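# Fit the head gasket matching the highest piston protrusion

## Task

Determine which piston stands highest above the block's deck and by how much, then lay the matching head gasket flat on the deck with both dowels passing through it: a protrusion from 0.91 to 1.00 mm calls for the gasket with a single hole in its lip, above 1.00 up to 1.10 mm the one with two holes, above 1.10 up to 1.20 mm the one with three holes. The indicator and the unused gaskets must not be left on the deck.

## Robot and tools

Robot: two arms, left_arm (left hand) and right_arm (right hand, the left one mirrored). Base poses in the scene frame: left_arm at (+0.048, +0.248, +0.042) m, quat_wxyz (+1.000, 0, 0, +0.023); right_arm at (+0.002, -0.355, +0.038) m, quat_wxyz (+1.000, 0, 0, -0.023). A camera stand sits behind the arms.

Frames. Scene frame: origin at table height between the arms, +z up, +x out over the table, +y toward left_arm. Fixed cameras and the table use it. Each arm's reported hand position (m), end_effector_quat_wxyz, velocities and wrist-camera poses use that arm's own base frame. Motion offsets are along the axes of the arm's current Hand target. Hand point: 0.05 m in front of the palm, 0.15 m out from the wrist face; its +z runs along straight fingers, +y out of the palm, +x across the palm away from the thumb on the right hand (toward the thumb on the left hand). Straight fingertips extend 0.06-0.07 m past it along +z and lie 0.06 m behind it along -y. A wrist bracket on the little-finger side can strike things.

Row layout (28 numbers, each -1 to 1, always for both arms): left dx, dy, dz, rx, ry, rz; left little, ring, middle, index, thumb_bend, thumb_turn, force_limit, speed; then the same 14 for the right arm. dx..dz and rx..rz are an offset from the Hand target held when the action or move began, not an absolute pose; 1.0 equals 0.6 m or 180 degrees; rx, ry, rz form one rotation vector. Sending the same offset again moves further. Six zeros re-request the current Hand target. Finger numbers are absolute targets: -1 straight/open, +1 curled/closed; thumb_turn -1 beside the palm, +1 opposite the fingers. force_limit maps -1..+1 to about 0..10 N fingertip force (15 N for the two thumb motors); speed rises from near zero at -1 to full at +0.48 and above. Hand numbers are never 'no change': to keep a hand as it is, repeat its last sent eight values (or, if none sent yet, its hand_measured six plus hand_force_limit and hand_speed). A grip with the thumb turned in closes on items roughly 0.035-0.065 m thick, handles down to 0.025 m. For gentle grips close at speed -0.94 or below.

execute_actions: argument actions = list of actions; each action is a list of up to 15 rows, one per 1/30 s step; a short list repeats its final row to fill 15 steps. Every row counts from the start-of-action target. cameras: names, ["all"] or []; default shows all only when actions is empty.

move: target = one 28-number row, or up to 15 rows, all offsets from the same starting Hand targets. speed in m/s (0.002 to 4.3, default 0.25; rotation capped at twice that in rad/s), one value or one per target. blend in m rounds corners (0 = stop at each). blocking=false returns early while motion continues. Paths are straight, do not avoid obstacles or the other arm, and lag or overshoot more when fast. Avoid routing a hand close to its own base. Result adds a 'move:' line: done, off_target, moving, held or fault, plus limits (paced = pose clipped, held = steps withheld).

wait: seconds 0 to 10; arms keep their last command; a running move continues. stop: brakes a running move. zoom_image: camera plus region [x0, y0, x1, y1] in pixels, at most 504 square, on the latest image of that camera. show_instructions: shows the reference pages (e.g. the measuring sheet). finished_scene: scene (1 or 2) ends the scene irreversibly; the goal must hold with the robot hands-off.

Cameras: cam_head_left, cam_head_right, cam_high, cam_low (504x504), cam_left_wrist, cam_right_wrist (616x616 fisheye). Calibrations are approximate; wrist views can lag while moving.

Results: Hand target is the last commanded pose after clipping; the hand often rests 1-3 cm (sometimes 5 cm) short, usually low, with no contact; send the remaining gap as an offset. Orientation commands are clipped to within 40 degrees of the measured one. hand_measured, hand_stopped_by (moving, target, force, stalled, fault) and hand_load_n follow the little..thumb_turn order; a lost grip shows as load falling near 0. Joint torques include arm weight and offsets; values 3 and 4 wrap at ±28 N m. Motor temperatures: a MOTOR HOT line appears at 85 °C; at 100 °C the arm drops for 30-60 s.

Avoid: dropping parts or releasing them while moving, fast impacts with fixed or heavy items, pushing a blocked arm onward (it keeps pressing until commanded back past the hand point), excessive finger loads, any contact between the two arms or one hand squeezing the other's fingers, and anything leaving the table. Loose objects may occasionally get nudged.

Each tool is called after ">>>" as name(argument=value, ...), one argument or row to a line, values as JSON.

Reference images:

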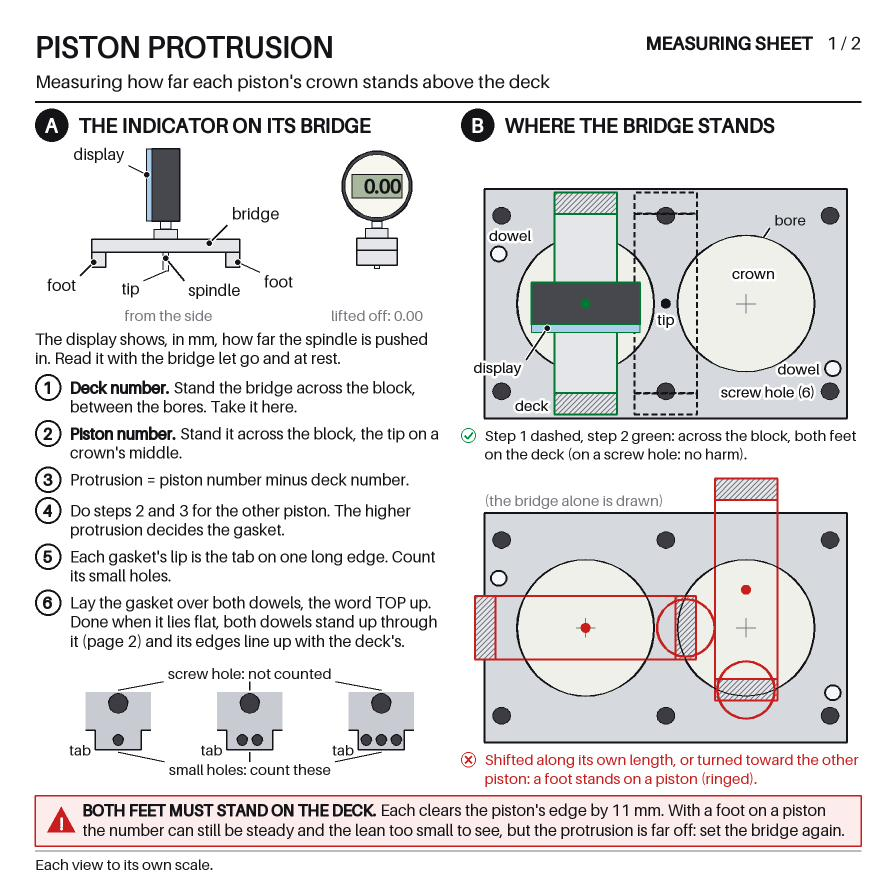

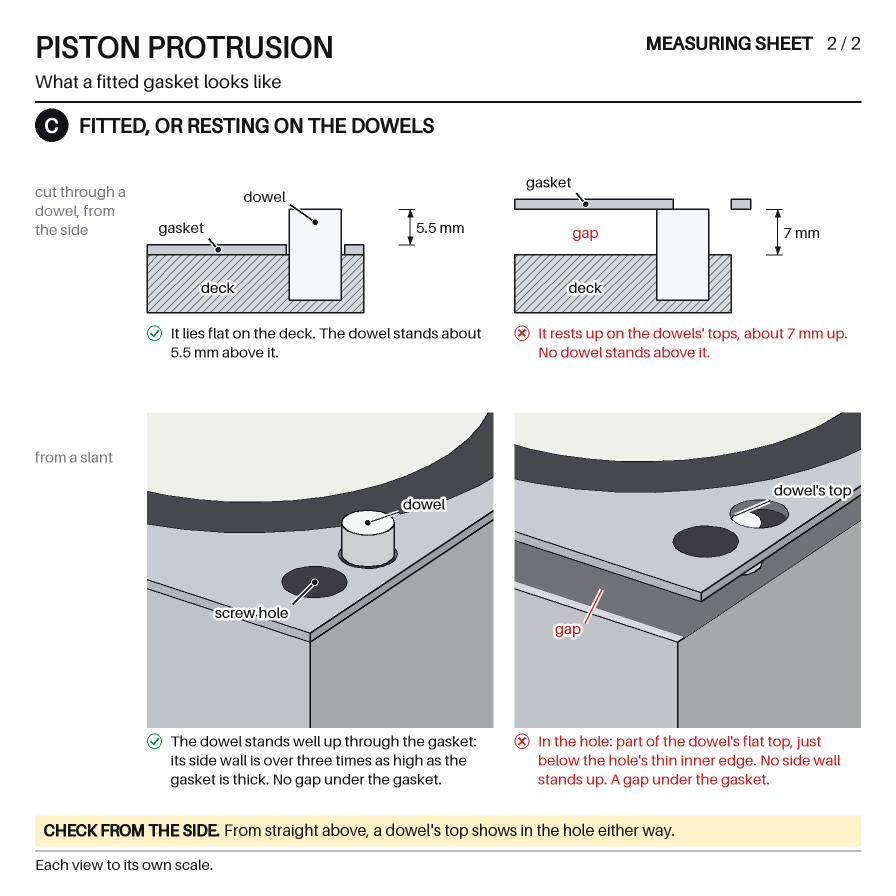

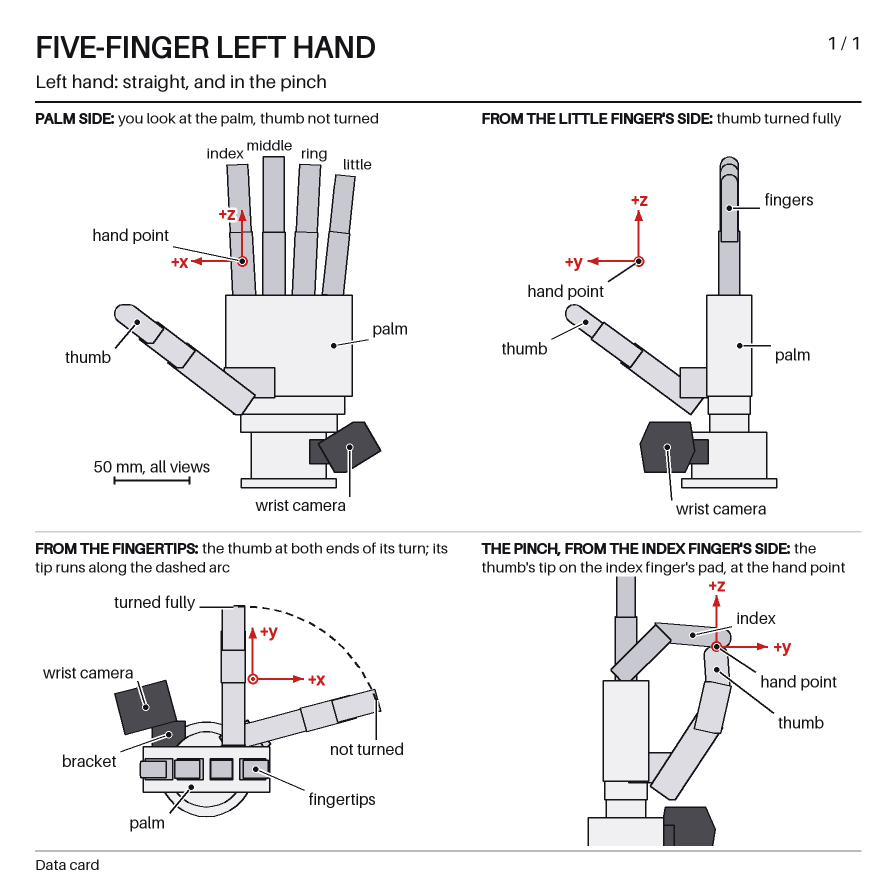

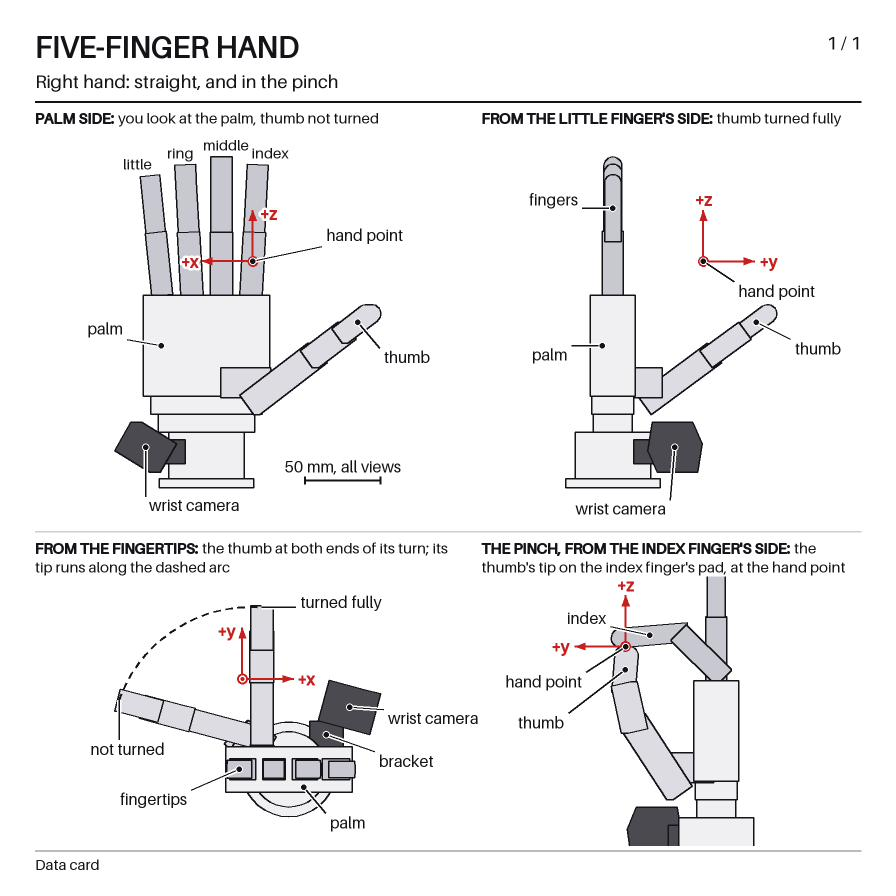

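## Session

>>> execute_actions(
  actions=[],
  cameras=["all"],
)

Scene clock: 0.00 s.
left_arm: end_effector_position=(+0.6351, +0.2071, +0.0911) hand_measured=(-1.000, -1.000, -1.000, -1.000, -1.000, -1.000) hand_load_n=(+0.0, +0.0, +0.0, +0.0, +0.0, +0.0) hand_stopped_by=(target, target, target, target, target, target) hand_force_limit=0.00 hand_speed=-0.80 end_effector_quat_wxyz=(-0.456, +0.883, -0.102, -0.033) | right_arm: end_effector_position=(+0.6536, +0.5186, +0.2838) hand_measured=(-1.000, -1.000, -1.000, -1.000, -1.000, -1.000) hand_load_n=(+0.0, +0.0, +0.0, +0.0, +0.0, +0.0) hand_stopped_by=(target, target, target, target, target, target) hand_force_limit=0.00 hand_speed=-0.80 end_effector_quat_wxyz=(+0.348, -0.342, +0.833, +0.261)
Joint positions: left_arm=[0.143 1.985 1.662 -0.994 -0.927 -1.07] | right_arm=[0.51 2.049 2.008 -0.699 -0.401 1.48]
Joint velocities: within noise
Joint torques (N m): no reading
Motor temperatures (°C): left_arm=[33 31 34 30 29 26] | right_arm=[35 31 34 28 25 30]
Heat: left arm: hottest elbow 34 °C; right arm: hottest waist 35 °C.
Hand target: left_arm +0.6439, +0.2084, +0.1011; -0.459, +0.883, -0.097, -0.023 | right_arm +0.6573, +0.5207, +0.3055; +0.366, -0.343, +0.824, +0.263
camera_calibration:
cam_left_wrist: T_world_to_cam=[[0.441907, 0.546354, 0.711488, -0.457551], [0.764036, -0.644844, 0.0206333, -0.351773], [0.470072, 0.534484, -0.702395, -0.227559], [0, 0, 0, 1]] pos_world=[0.577931, 0.144773, 0.172964]
cam_right_wrist: T_world_to_cam=[[-0.855074, 0.518173, 0.0186016, 0.287273], [0.0637178, 0.0694065, 0.995551, -0.366198], [0.514577, 0.852455, -0.0923645, -0.639402], [0, 0, 0, 1]] pos_world=[0.597994, 0.421621, 0.300168]

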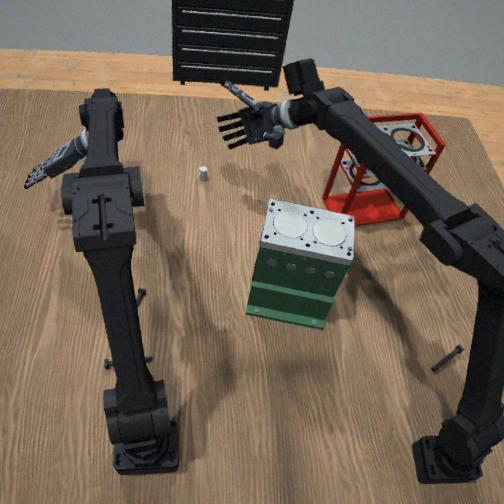

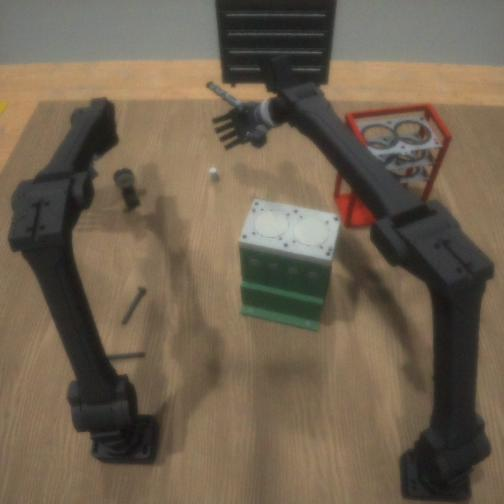

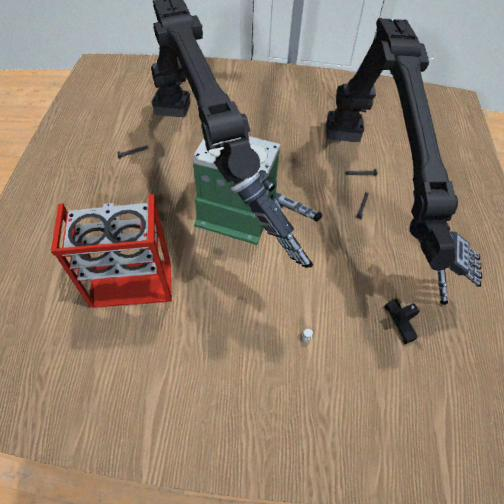

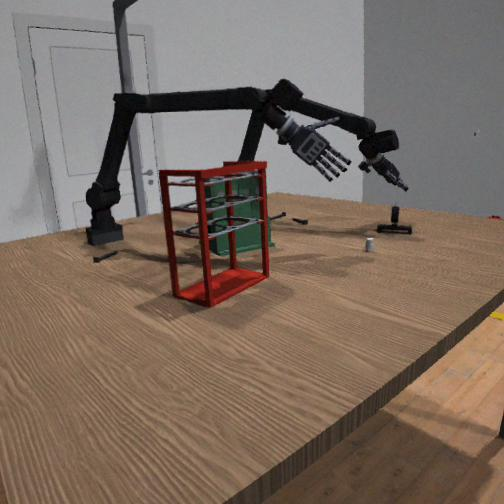

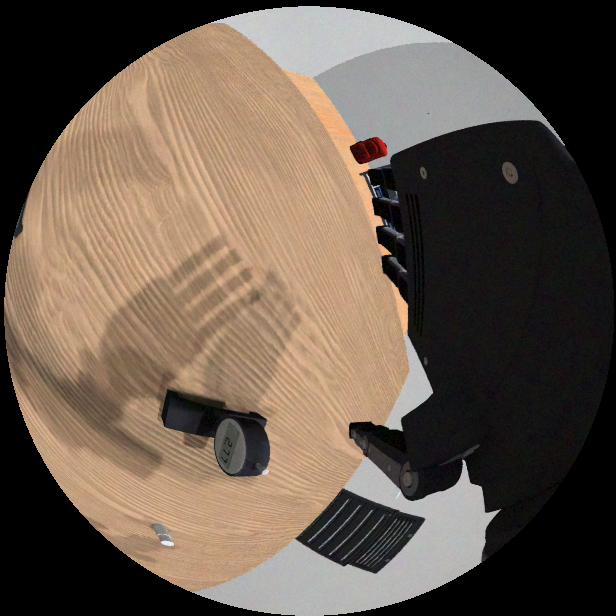

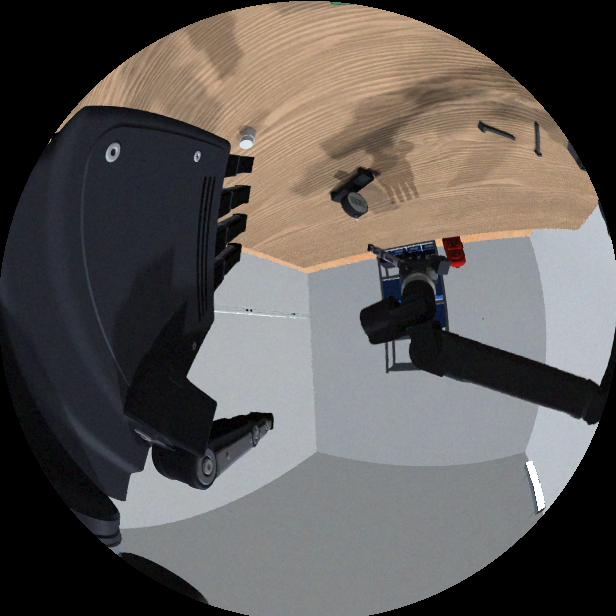

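>>> zoom_image(
  camera="cam_head_left",
  region=[240, 180, 370, 340],
)

>>> zoom_image(
  camera="cam_head_right",
  region=[220, 180, 350, 340],
)

>>> zoom_image(
  camera="cam_head_left",
  region=[310, 100, 460, 230],
)

>>> zoom_image(
  camera="cam_head_right",
  region=[320, 90, 470, 240],
)

>>> zoom_image(
  camera="cam_high",
  region=[40, 180, 190, 330],
)

>>> zoom_image(
  camera="cam_low",
  region=[150, 150, 290, 310],
)

Scaled by 3.150 from the camera's 504x504 image, which has a finer 720x720 frame.

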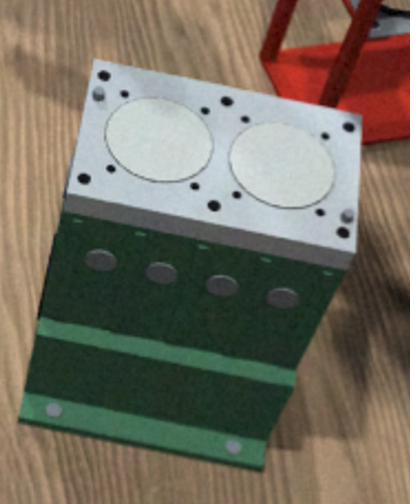

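Scaled by 3.150 from the camera's 504x504 image, which has a finer 720x720 frame.

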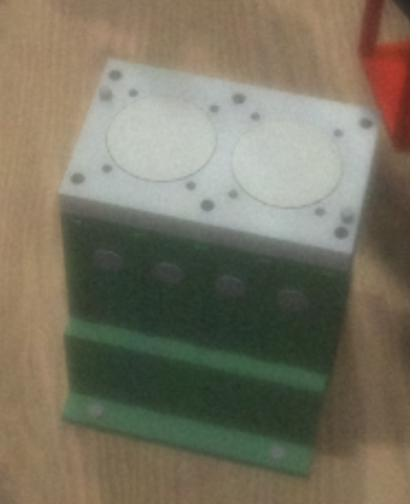

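Scaled by 3.360 from the camera's 504x504 image, which has a finer 720x720 frame.

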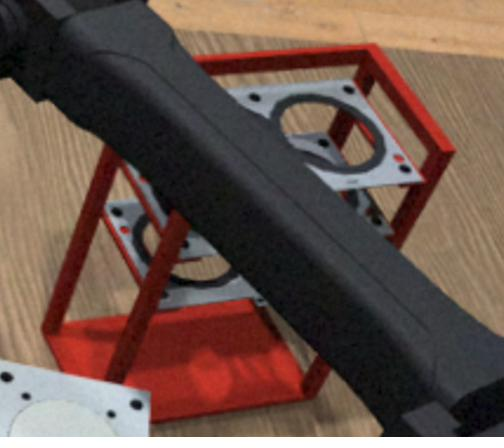

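Scaled by 3.360 from the camera's 504x504 image, which has a finer 720x720 frame.

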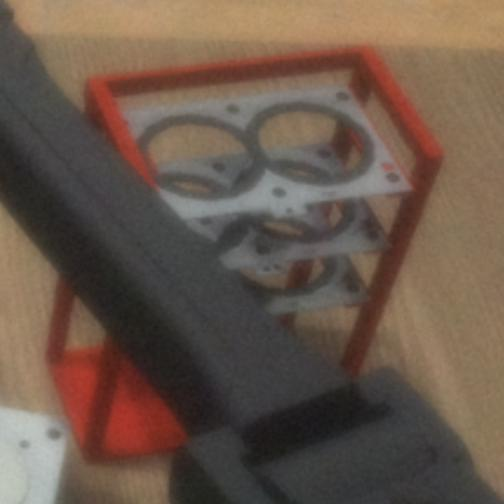

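Scaled by 3.360 from the camera's 504x504 image, which has a finer 720x720 frame.

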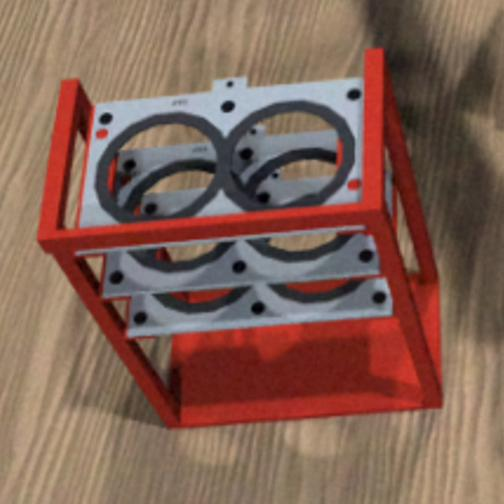

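Scaled by 3.150 from the camera's 504x504 image, which has a finer 720x720 frame.

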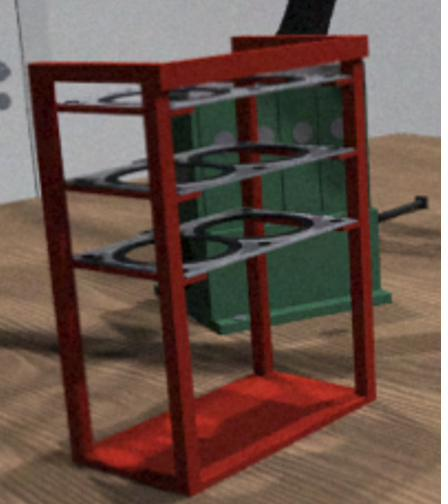

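>>> zoom_image(
  camera="cam_left_wrist",
  region=[140, 370, 300, 500],
)

>>> zoom_image(
  camera="cam_head_right",
  region=[80, 140, 180, 240],
)

>>> zoom_image(
  camera="cam_high",
  region=[360, 270, 450, 360],
)

>>> zoom_image(
  camera="cam_low",
  region=[340, 180, 440, 260],
)

Scaled by 3.150 from the camera's 616x616 image, which has a finer 880x880 frame.

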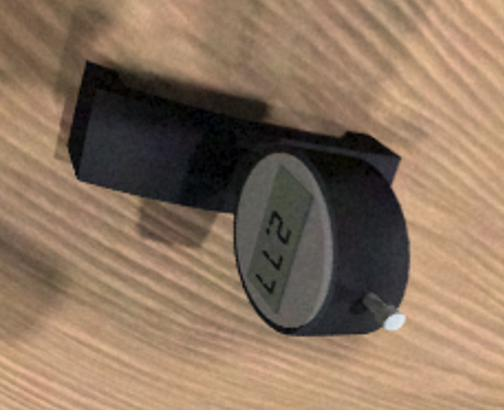

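Scaled by 5.040 from the camera's 504x504 image, which has a finer 720x720 frame.

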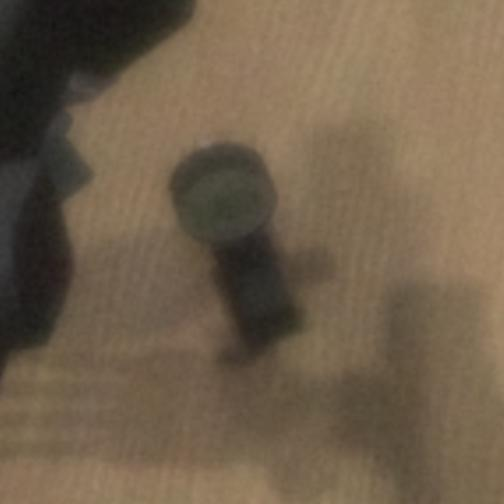

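Scaled by 5.600 from the camera's 504x504 image, which has a finer 720x720 frame.

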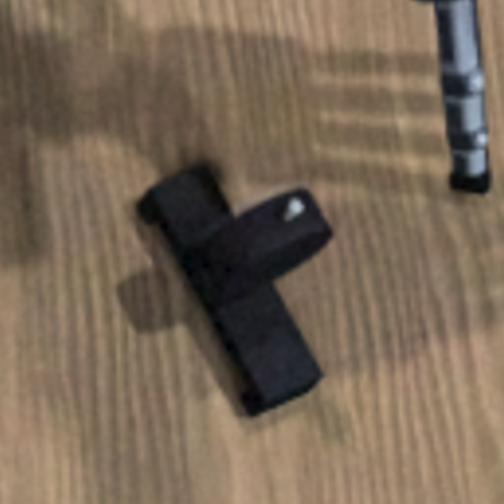

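Scaled by 5.040 from the camera's 504x504 image, which has a finer 720x720 frame.

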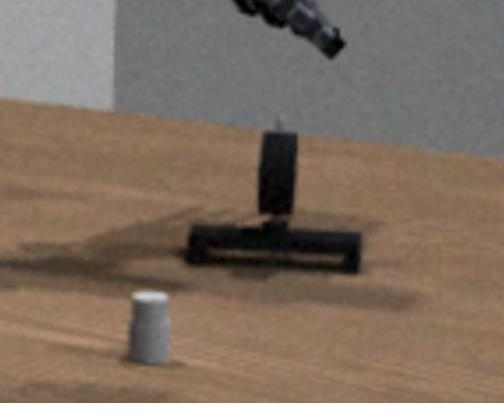

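>>> move(
  target=[
    [0.0902,-0.0332,-0.0288,-0.305,-0.050,-0.189,1,1,-0.3,-0.3,-1,-1,0,0.2,0.2485,0.0710,-0.5153,0.148,0.262,0.1672,-1,-1,-1,-1,-1,-1,0,-0.8],
    [0.0902,-0.0332,-0.0288,-0.305,-0.050,-0.189,1,1,-0.3,-0.3,-1,-1,0,0.2,0.5107,-0.1725,-0.8802,0.148,0.262,0.1672,-1,-1,-1,-1,-1,-1,0,-0.8],
    [0.0902,-0.0332,-0.0288,-0.305,-0.050,-0.189,1,1,-0.3,-0.3,-1,-1,0,0.2,0.6857,-0.2393,-0.9913,0.148,0.262,0.1672,-1,-1,-1,-1,-1,-1,0,-0.8],
  ],
  speed=0.25,
  blend=[0.04,0.04,0],
  cameras=["all"],
)

Scene clock: 10.90 s.
left_arm: end_effector_position=(+0.6871, +0.1848, +0.1176) hand_measured=(+1.000, +1.000, -0.300, -0.300, -1.000, -1.000) hand_load_n=(+0.0, +0.0, +0.0, +0.0, +0.0, +0.0) hand_stopped_by=(target, target, target, target, target, target) hand_force_limit=0.00 hand_speed=0.20 end_effector_quat_wxyz=(+0.000, +0.980, +0.200, -0.008) | right_arm: end_effector_position=(+0.3126, -0.1275, +0.3132) hand_measured=(-1.000, -1.000, -1.000, -1.000, -1.000, -1.000) hand_load_n=(+0.0, +0.0, +0.0, +0.0, -0.5, +0.0) hand_stopped_by=(target, target, target, target, target, target) hand_force_limit=0.00 hand_speed=-0.80 end_effector_quat_wxyz=(+0.040, -0.109, +0.993, -0.023)
Joint positions: left_arm=[0.345 2.193 2.16 -1.555 -0.002 -1.628] | right_arm=[-0.586 1.215 1.404 -1.669 -0.016 0.766]
Joint torques (N m): left_arm=[2.67 -20.89 14.37 -0.28 0.15 -0.13] | right_arm=[-1.14 -6.36 9.83 0.53 0.09 -0.2]
Heat: left arm: hottest elbow 35 °C; right arm: hottest elbow 37 °C.
Hand target: left_arm +0.7000, +0.1972, +0.1202; +0.000, +0.977, +0.211, +0.001 | right_arm +0.3105, -0.1300, +0.3105; +0.001, -0.110, +0.994, +0.000
Off the commanded pose: left_arm 0.018 m, 2 deg | right_arm 0.004 m, 5 deg.
joint sent to its limit (right arm) — joint 4 (wrist pitch), lower limit. The joint targets are off in orientation, not in position.
move: off_target (left_arm, right_arm)
camera_calibration:
cam_left_wrist: T_world_to_cam=[[-0.158061, 0.986279, -0.0476474, -0.0669999], [0.853572, 0.160734, 0.49556, -0.672645], [0.496419, 0.037658, -0.867266, -0.12834], [0, 0, 0, 1]] pos_world=[0.627271, 0.17903, 0.218838]
cam_right_wrist: T_world_to_cam=[[-0.435767, 0.897804, -0.0636804, 0.273042], [0.705812, 0.384769, 0.594796, -0.363908], [0.558512, 0.214246, -0.801351, 0.216452], [0, 0, 0, 1]] pos_world=[0.254942, -0.151492, 0.407292]

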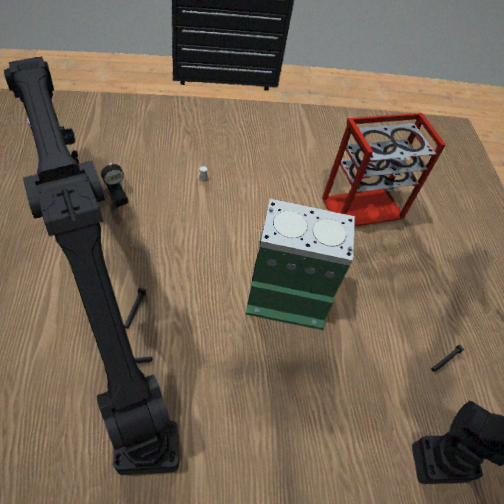

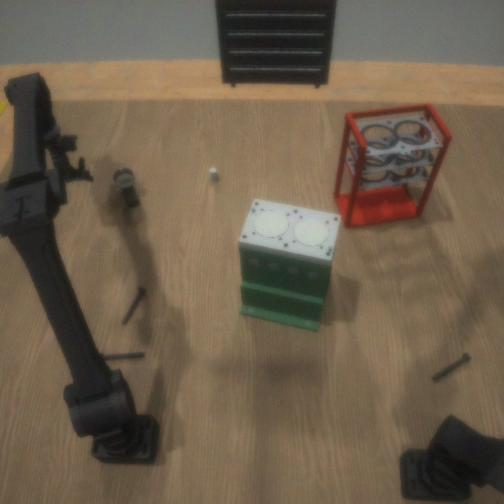

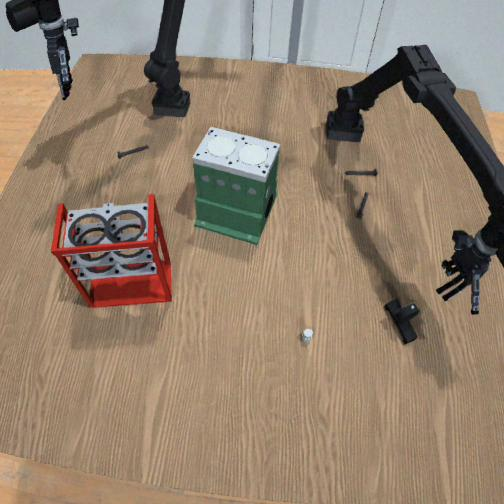

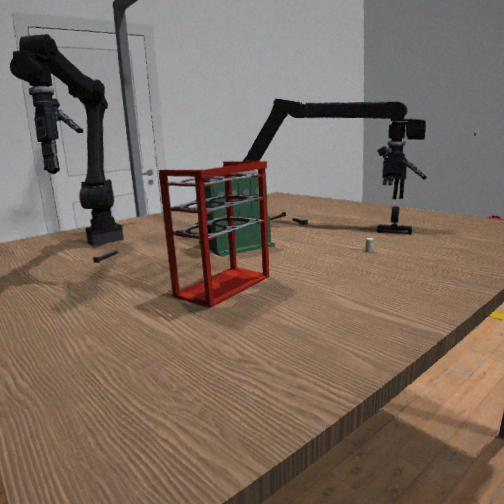

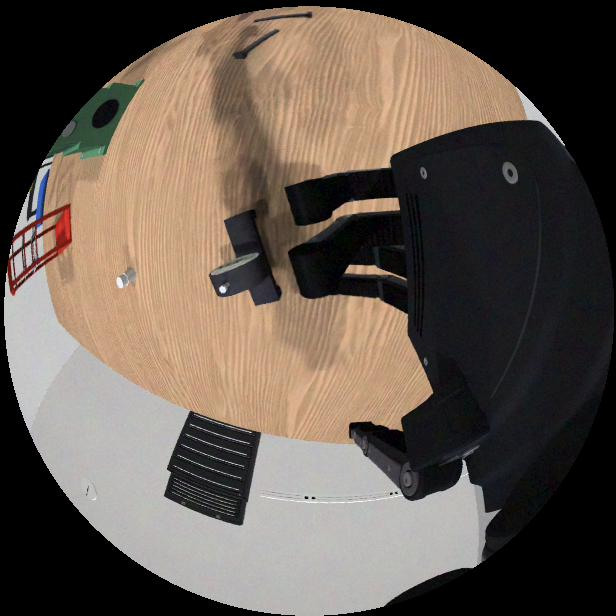

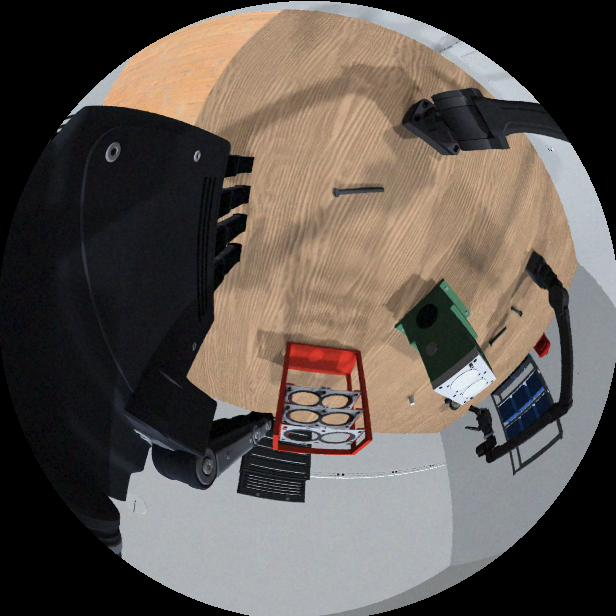

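>>> zoom_image(
  camera="cam_left_wrist",
  region=[180, 180, 320, 320],
)

>>> zoom_image(
  camera="cam_head_left",
  region=[90, 150, 150, 210],
)

>>> zoom_image(
  camera="cam_head_left",
  region=[310, 100, 460, 250],
)

>>> zoom_image(
  camera="cam_head_right",
  region=[320, 90, 470, 240],
)

>>> zoom_image(
  camera="cam_right_wrist",
  region=[250, 330, 400, 480],
)

Scaled by 3.600 from the camera's 616x616 image, which has a finer 880x880 frame.

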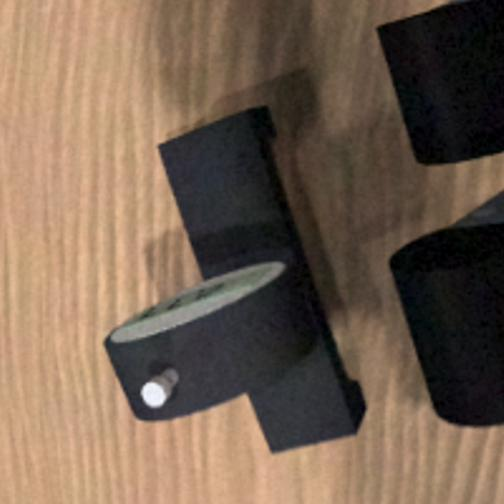

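Scaled by 8.400 from the camera's 504x504 image, which has a finer 720x720 frame.

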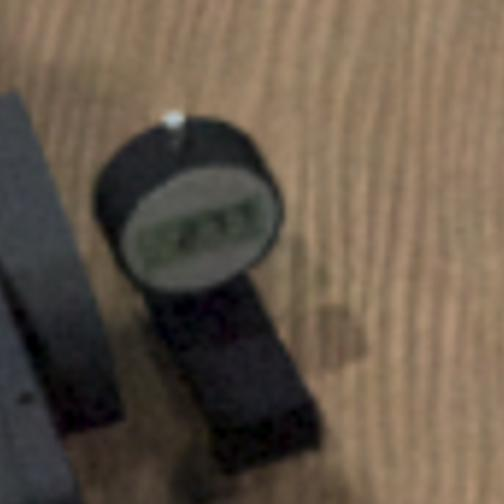

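Scaled by 3.360 from the camera's 504x504 image, which has a finer 720x720 frame.

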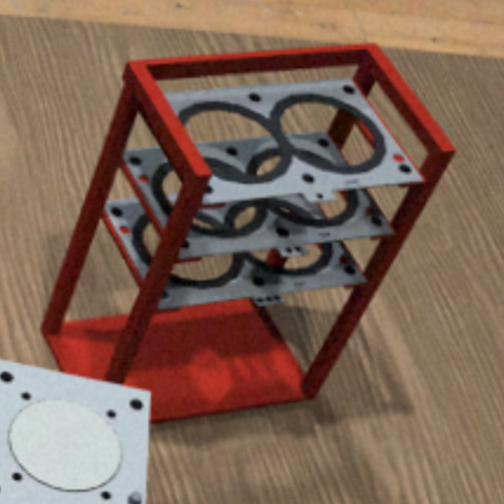

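Scaled by 3.360 from the camera's 504x504 image, which has a finer 720x720 frame.

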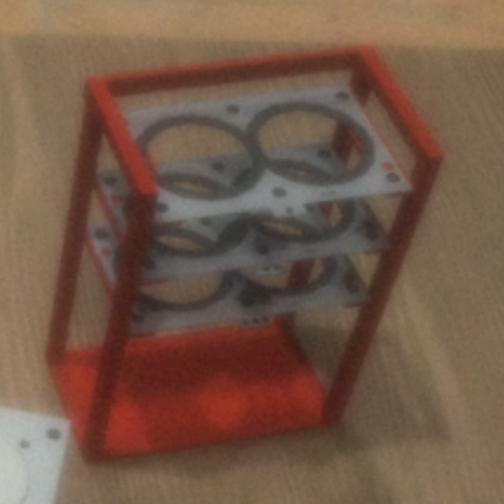

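Scaled by 3.360 from the camera's 616x616 image, which has a finer 880x880 frame.

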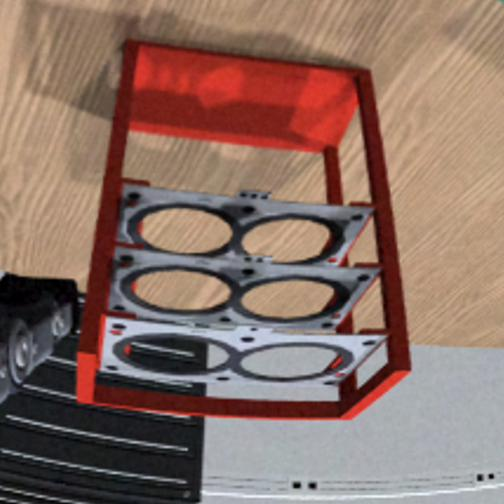

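>>> move(
  target=[0,0.0333,0.1417,0,0,0,1,1,-0.3,-0.3,-1,-1,0,0.2,0,0,0,0,0,0,-1,-1,-1,-1,-1,-1,0,-0.8],
  speed=0.15,
  cameras=["cam_left_wrist"],
)

>>> zoom_image(
  camera="cam_left_wrist",
  region=[180, 140, 430, 390],
)

Scene clock: 13.97 s.
left_arm: end_effector_position=(+0.7042, +0.1882, +0.0509) hand_measured=(+1.000, +1.000, -0.300, -0.300, -1.000, -1.000) hand_load_n=(+0.0, +0.0, +0.0, +0.0, +0.0, +0.0) hand_stopped_by=(target, target, target, target, target, target) hand_force_limit=0.00 hand_speed=0.20 end_effector_quat_wxyz=(-0.002, +0.977, +0.211, +0.007) | right_arm: end_effector_position=(+0.3125, -0.1275, +0.3132) hand_measured=(-1.000, -1.000, -1.000, -1.000, -1.000, -1.000) hand_load_n=(+0.0, +0.0, +0.0, +0.0, +0.0, +0.0) hand_stopped_by=(target, target, target, target, target, target) hand_force_limit=0.00 hand_speed=-0.80 end_effector_quat_wxyz=(+0.040, -0.110, +0.993, -0.023)
Joint positions: left_arm=[0.34 2.243 2.069 -1.382 -0.002 -1.656] | right_arm=[-0.586 1.215 1.404 -1.669 -0.016 0.765]
Joint torques (N m): left_arm=[0.62 -22.12 9.25 0.59 0.13 -0.11] | right_arm=[-0.97 -6.24 9.8 0.53 0.11 -0.19]
Heat: left arm: hottest elbow 35 °C; right arm: hottest elbow 37 °C.
Hand target: left_arm +0.7084, +0.1791, +0.0351; +0.000, +0.977, +0.211, +0.001 | right_arm +0.3105, -0.1300, +0.3105; +0.001, -0.110, +0.994, +0.000
Off the commanded pose: left_arm 0.019 m, 1 deg | right_arm 0.004 m, 5 deg.
joint sent to its limit (right arm) — joint 4 (wrist pitch), lower limit. The joint targets are off in orientation, not in position.
move: off_target (left_arm, right_arm)
camera_calibration:
cam_left_wrist: T_world_to_cam=[[-0.179631, 0.982825, -0.0422805, -0.0552218], [0.834623, 0.175013, 0.522279, -0.64547], [0.520708, 0.0585294, -0.851726, -0.216658], [0, 0, 0, 1]] pos_world=[0.64162, 0.17992, 0.150248]
Images, in order (width x height): cam_left_wrist 616x616.

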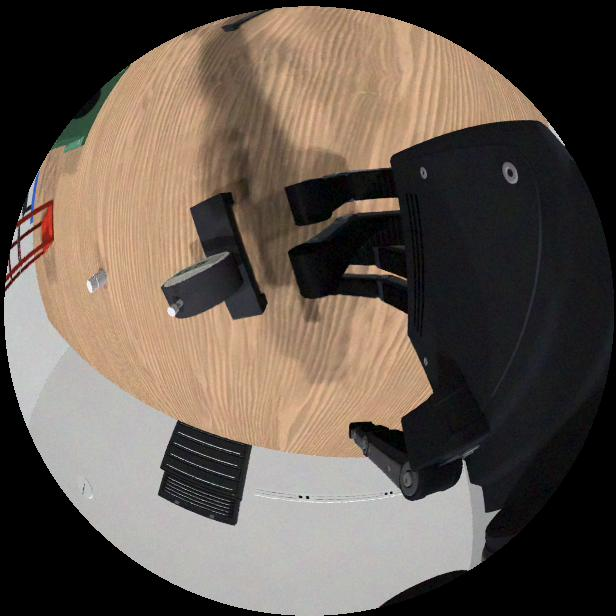

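Scaled by 2.016 from the camera's 616x616 image, which has a finer 880x880 frame.

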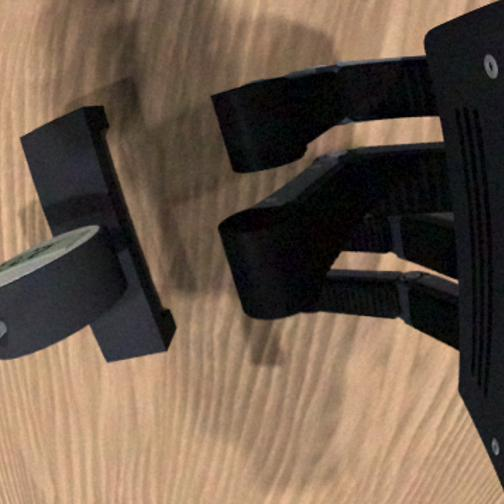

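>>> zoom_image(
  camera="cam_left_wrist",
  region=[150, 180, 290, 320],
)

Scaled by 3.600 from the camera's 616x616 image, which has a finer 880x880 frame.

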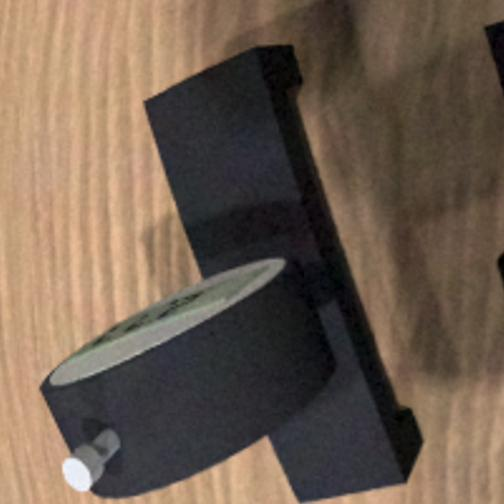

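>>> move(
  target=[-0.0478,-0.0077,0.0167,0,0,0,1,1,-0.3,-0.3,-1,-1,0,0.2,0,0,0,0,0,0,-1,-1,-1,-1,-1,-1,0,-0.8],
  speed=0.15,
  cameras=["cam_left_wrist"],
)

>>> zoom_image(
  camera="cam_left_wrist",
  region=[150, 180, 290, 320],
)

Scene clock: 17.17 s.
left_arm: end_effector_position=(+0.6774, +0.1770, +0.0146) hand_measured=(+1.000, +1.000, -0.300, -0.300, -1.000, -1.000) hand_load_n=(+0.0, +0.0, +0.0, +0.0, +0.0, +0.0) hand_stopped_by=(target, target, target, target, target, target) hand_force_limit=0.00 hand_speed=0.20 end_effector_quat_wxyz=(+0.001, +0.977, +0.211, -0.010) | right_arm: end_effector_position=(+0.3125, -0.1275, +0.3132) hand_measured=(-1.000, -1.000, -1.000, -1.000, -1.000, -1.000) hand_load_n=(+0.0, +0.0, +0.0, +0.0, +0.0, +0.0) hand_stopped_by=(target, target, target, target, target, target) hand_force_limit=0.00 hand_speed=-0.80 end_effector_quat_wxyz=(+0.040, -0.110, +0.993, -0.023)
Joint positions: left_arm=[0.338 2.207 1.912 -1.295 0 -1.659] | right_arm=[-0.586 1.215 1.404 -1.669 -0.016 0.765]
Joint torques (N m): left_arm=[1.26 -25.58 8.09 0.57 0.05 -0.08] | right_arm=[-1.08 -6.42 9.78 0.57 0.09 -0.19]
Heat: left arm: hottest elbow 36 °C; right arm: hottest elbow 37 °C.
Hand target: left_arm +0.6802, +0.1715, +0.0249; +0.000, +0.977, +0.211, +0.000 | right_arm +0.3105, -0.1300, +0.3105; +0.001, -0.110, +0.994, +0.000
Off the commanded pose: left_arm 0.012 m, 1 deg | right_arm 0.004 m, 5 deg.
joint sent to its limit (right arm) — joint 4 (wrist pitch), lower limit. The joint targets are off in orientation, not in position.
move: off_target (left_arm, right_arm)
camera_calibration:
cam_left_wrist: T_world_to_cam=[[-0.181891, 0.98207, -0.0495414, -0.0488367], [0.850603, 0.182419, 0.493151, -0.613805], [0.493346, 0.0475596, -0.868532, -0.212248], [0, 0, 0, 1]] pos_world=[0.617933, 0.170025, 0.115935]
Images, in order (width x height): cam_left_wrist 616x616.

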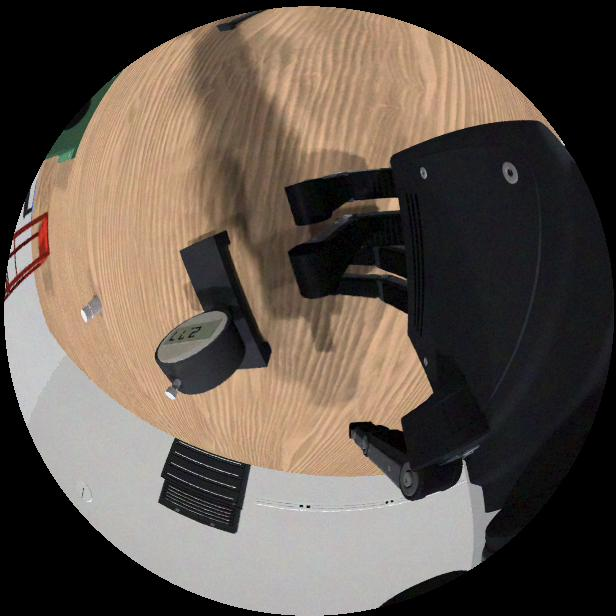

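Scaled by 3.600 from the camera's 616x616 image, which has a finer 880x880 frame.

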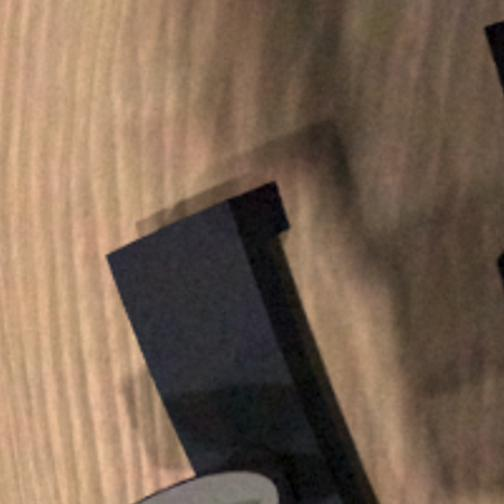

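>>> zoom_image(
  camera="cam_left_wrist",
  region=[150, 220, 310, 410],
)

Scaled by 2.653 from the camera's 616x616 image, which has a finer 880x880 frame.

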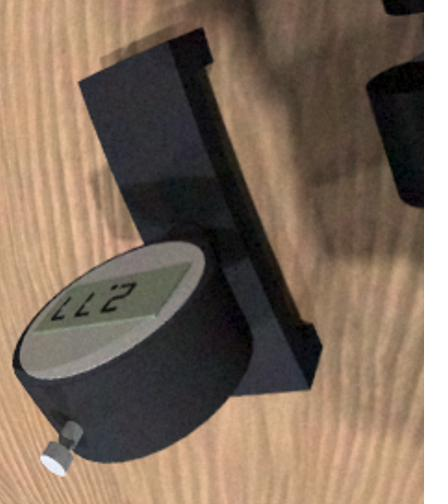

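>>> move(
  target=[0.0290,0.0160,-0.05,0,0,0,1,1,-0.3,-0.3,-1,-1,0,0.2,0,0,0,0,0,0,-1,-1,-1,-1,-1,-1,0,-0.8],
  speed=0.12,
  cameras=[],
)

Scene clock: 19.03 s.
left_arm: end_effector_position=(+0.6796, +0.1724, +0.0368) hand_measured=(+1.000, +1.000, -0.300, -0.300, -1.000, -1.000) hand_load_n=(+0.0, +0.0, +0.5, +0.0, +0.0, +0.0) hand_stopped_by=(target, target, target, target, target, target) hand_force_limit=0.00 hand_speed=0.20 end_effector_quat_wxyz=(+0.003, +0.977, +0.211, -0.020) | right_arm: end_effector_position=(+0.3125, -0.1275, +0.3132) hand_measured=(-1.000, -1.000, -1.000, -1.000, -1.000, -1.000) hand_load_n=(+0.0, +0.0, +0.0, +0.0, +0.0, +0.0) hand_stopped_by=(target, target, target, target, target, target) hand_force_limit=0.00 hand_speed=-0.80 end_effector_quat_wxyz=(+0.040, -0.110, +0.993, -0.023)
Joint positions: left_arm=[0.331 2.207 1.974 -1.377 0 -1.665] | right_arm=[-0.586 1.215 1.404 -1.669 -0.016 0.765]
Joint torques (N m): left_arm=[0.56 -22.83 13.85 -0.42 0.08 -0.12] | right_arm=[-1.14 -6.36 9.69 0.47 0.11 -0.2]
Heat: left arm: hottest elbow 36 °C; right arm: hottest elbow 37 °C.
Hand target: left_arm +0.7001, +0.1700, +0.0549; +0.000, +0.977, +0.211, +0.001 | right_arm +0.3105, -0.1300, +0.3105; +0.001, -0.110, +0.994, +0.000
Off the commanded pose: left_arm 0.027 m, 2 deg | right_arm 0.004 m, 5 deg.
joint sent to its limit (right arm) — joint 4 (wrist pitch), lower limit. The joint targets are off in orientation, not in position.
move: off_target (left_arm, right_arm)
No camera images: "cameras" was empty.

>>> move(
  target=[0.0135,0.0463,0.0033,0,0,0,1,1,-0.3,-0.3,-1,-1,0,0.2,0,0,0,0,0,0,-1,-1,-1,-1,-1,-1,0,-0.8],
  speed=0.12,
  cameras=["cam_left_wrist"],
)

>>> zoom_image(
  camera="cam_left_wrist",
  region=[180, 180, 340, 370],
)

Scene clock: 20.77 s.
left_arm: end_effector_position=(+0.7016, +0.1467, +0.0489) hand_measured=(+1.000, +1.000, -0.300, -0.300, -1.000, -1.000) hand_load_n=(+0.0, +0.0, +0.0, +0.0, +0.0, +0.0) hand_stopped_by=(target, target, target, target, target, target) hand_force_limit=0.00 hand_speed=0.20 end_effector_quat_wxyz=(+0.001, +0.978, +0.207, -0.010) | right_arm: end_effector_position=(+0.3125, -0.1275, +0.3132) hand_measured=(-1.000, -1.000, -1.000, -1.000, -1.000, -1.000) hand_load_n=(+0.0, +0.0, +0.0, +0.0, +0.0, +0.0) hand_stopped_by=(target, target, target, target, target, target) hand_force_limit=0.00 hand_speed=-0.80 end_effector_quat_wxyz=(+0.040, -0.110, +0.993, -0.023)
Joint positions: left_arm=[0.284 2.225 2.036 -1.402 0 -1.704] | right_arm=[-0.586 1.215 1.404 -1.669 -0.016 0.765]
Joint torques (N m): left_arm=[1.49 -21.19 14.16 -0.29 0.06 -0.14] | right_arm=[-1.08 -6.83 9.76 0.53 0.1 -0.2]
Heat: left arm: hottest elbow 36 °C; right arm: hottest elbow 37 °C.
Hand target: left_arm +0.7188, +0.1479, +0.0530; +0.000, +0.977, +0.211, +0.000 | right_arm +0.3105, -0.1300, +0.3105; +0.001, -0.110, +0.994, +0.000
Off the commanded pose: left_arm 0.018 m, 1 deg | right_arm 0.004 m, 5 deg.
joint sent to its limit (right arm) — joint 4 (wrist pitch), lower limit. The joint targets are off in orientation, not in position.
move: off_target (left_arm, right_arm)
camera_calibration:
cam_left_wrist: T_world_to_cam=[[-0.173646, 0.983603, -0.0487127, -0.0189828], [0.852448, 0.174892, 0.492693, -0.646059], [0.493133, 0.0440289, -0.868839, -0.192265], [0, 0, 0, 1]] pos_world=[0.642247, 0.140127, 0.150336]
Images, in order (width x height): cam_left_wrist 616x616.

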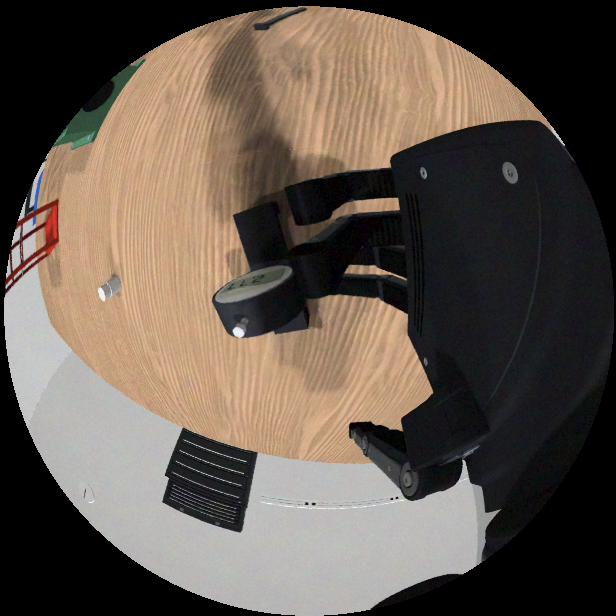

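Scaled by 2.653 from the camera's 616x616 image, which has a finer 880x880 frame.

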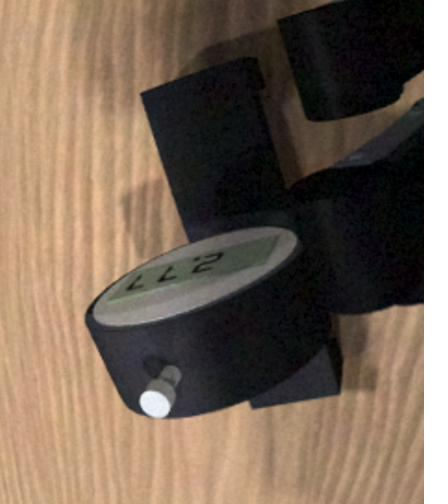

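>>> move(
  target=[-0.0061,-0.0028,0.0333,0,0,0,1,1,-0.3,-0.3,-1,-1,0,0.2,0,0,0,0,0,0,-1,-1,-1,-1,-1,-1,0,-0.8],
  speed=0.12,
  cameras=["cam_left_wrist"],
)

>>> zoom_image(
  camera="cam_left_wrist",
  region=[180, 180, 340, 370],
)

Scene clock: 22.17 s.
left_arm: end_effector_position=(+0.7097, +0.1490, +0.0501) hand_measured=(+1.000, +1.000, -0.300, -0.300, -1.000, -1.000) hand_load_n=(+0.0, +0.0, +0.0, +0.0, +0.0, +0.0) hand_stopped_by=(target, target, target, target, target, target) hand_force_limit=0.00 hand_speed=0.20 end_effector_quat_wxyz=(+0.000, +0.978, +0.207, +0.006) | right_arm: end_effector_position=(+0.3125, -0.1275, +0.3132) hand_measured=(-1.000, -1.000, -1.000, -1.000, -1.000, -1.000) hand_load_n=(+0.0, +0.0, +0.0, +0.0, +0.0, +0.0) hand_stopped_by=(target, target, target, target, target, target) hand_force_limit=0.00 hand_speed=-0.80 end_effector_quat_wxyz=(+0.040, -0.110, +0.993, -0.023)
Joint positions: left_arm=[0.284 2.225 2.036 -1.37 0 -1.704] | right_arm=[-0.586 1.215 1.404 -1.669 -0.016 0.765]
Joint torques (N m): left_arm=[1.61 -21.25 10.15 0.58 0.04 -0.11] | right_arm=[-1.08 -6.48 9.78 0.47 0.11 -0.19]
Heat: left arm: hottest elbow 36 °C; right arm: hottest elbow 38 °C.
Hand target: left_arm +0.7149, +0.1480, +0.0330; +0.000, +0.977, +0.211, +0.001 | right_arm +0.3105, -0.1300, +0.3105; +0.001, -0.110, +0.994, +0.000
Off the commanded pose: left_arm 0.018 m, 1 deg | right_arm 0.004 m, 5 deg.
joint sent to its limit (right arm) — joint 4 (wrist pitch), lower limit. The joint targets are off in orientation, not in position.
move: off_target (left_arm, right_arm)
camera_calibration:
cam_left_wrist: T_world_to_cam=[[-0.172596, 0.983951, -0.0452853, -0.020851], [0.837174, 0.170764, 0.519596, -0.643816], [0.51899, 0.0517685, -0.853211, -0.215699], [0, 0, 0, 1]] pos_world=[0.647333, 0.141623, 0.149543]
Images, in order (width x height): cam_left_wrist 616x616.

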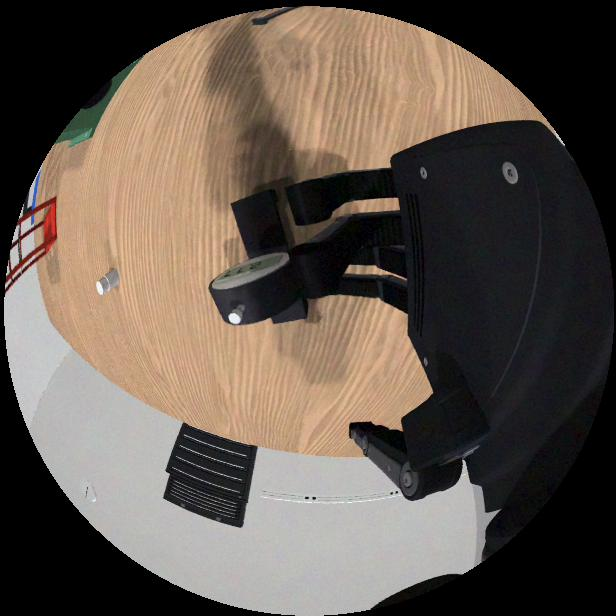

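Scaled by 2.653 from the camera's 616x616 image, which has a finer 880x880 frame.

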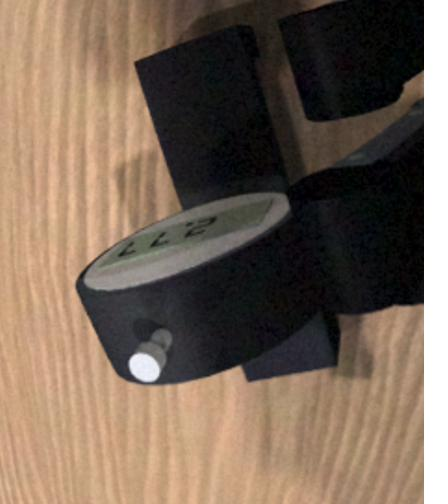

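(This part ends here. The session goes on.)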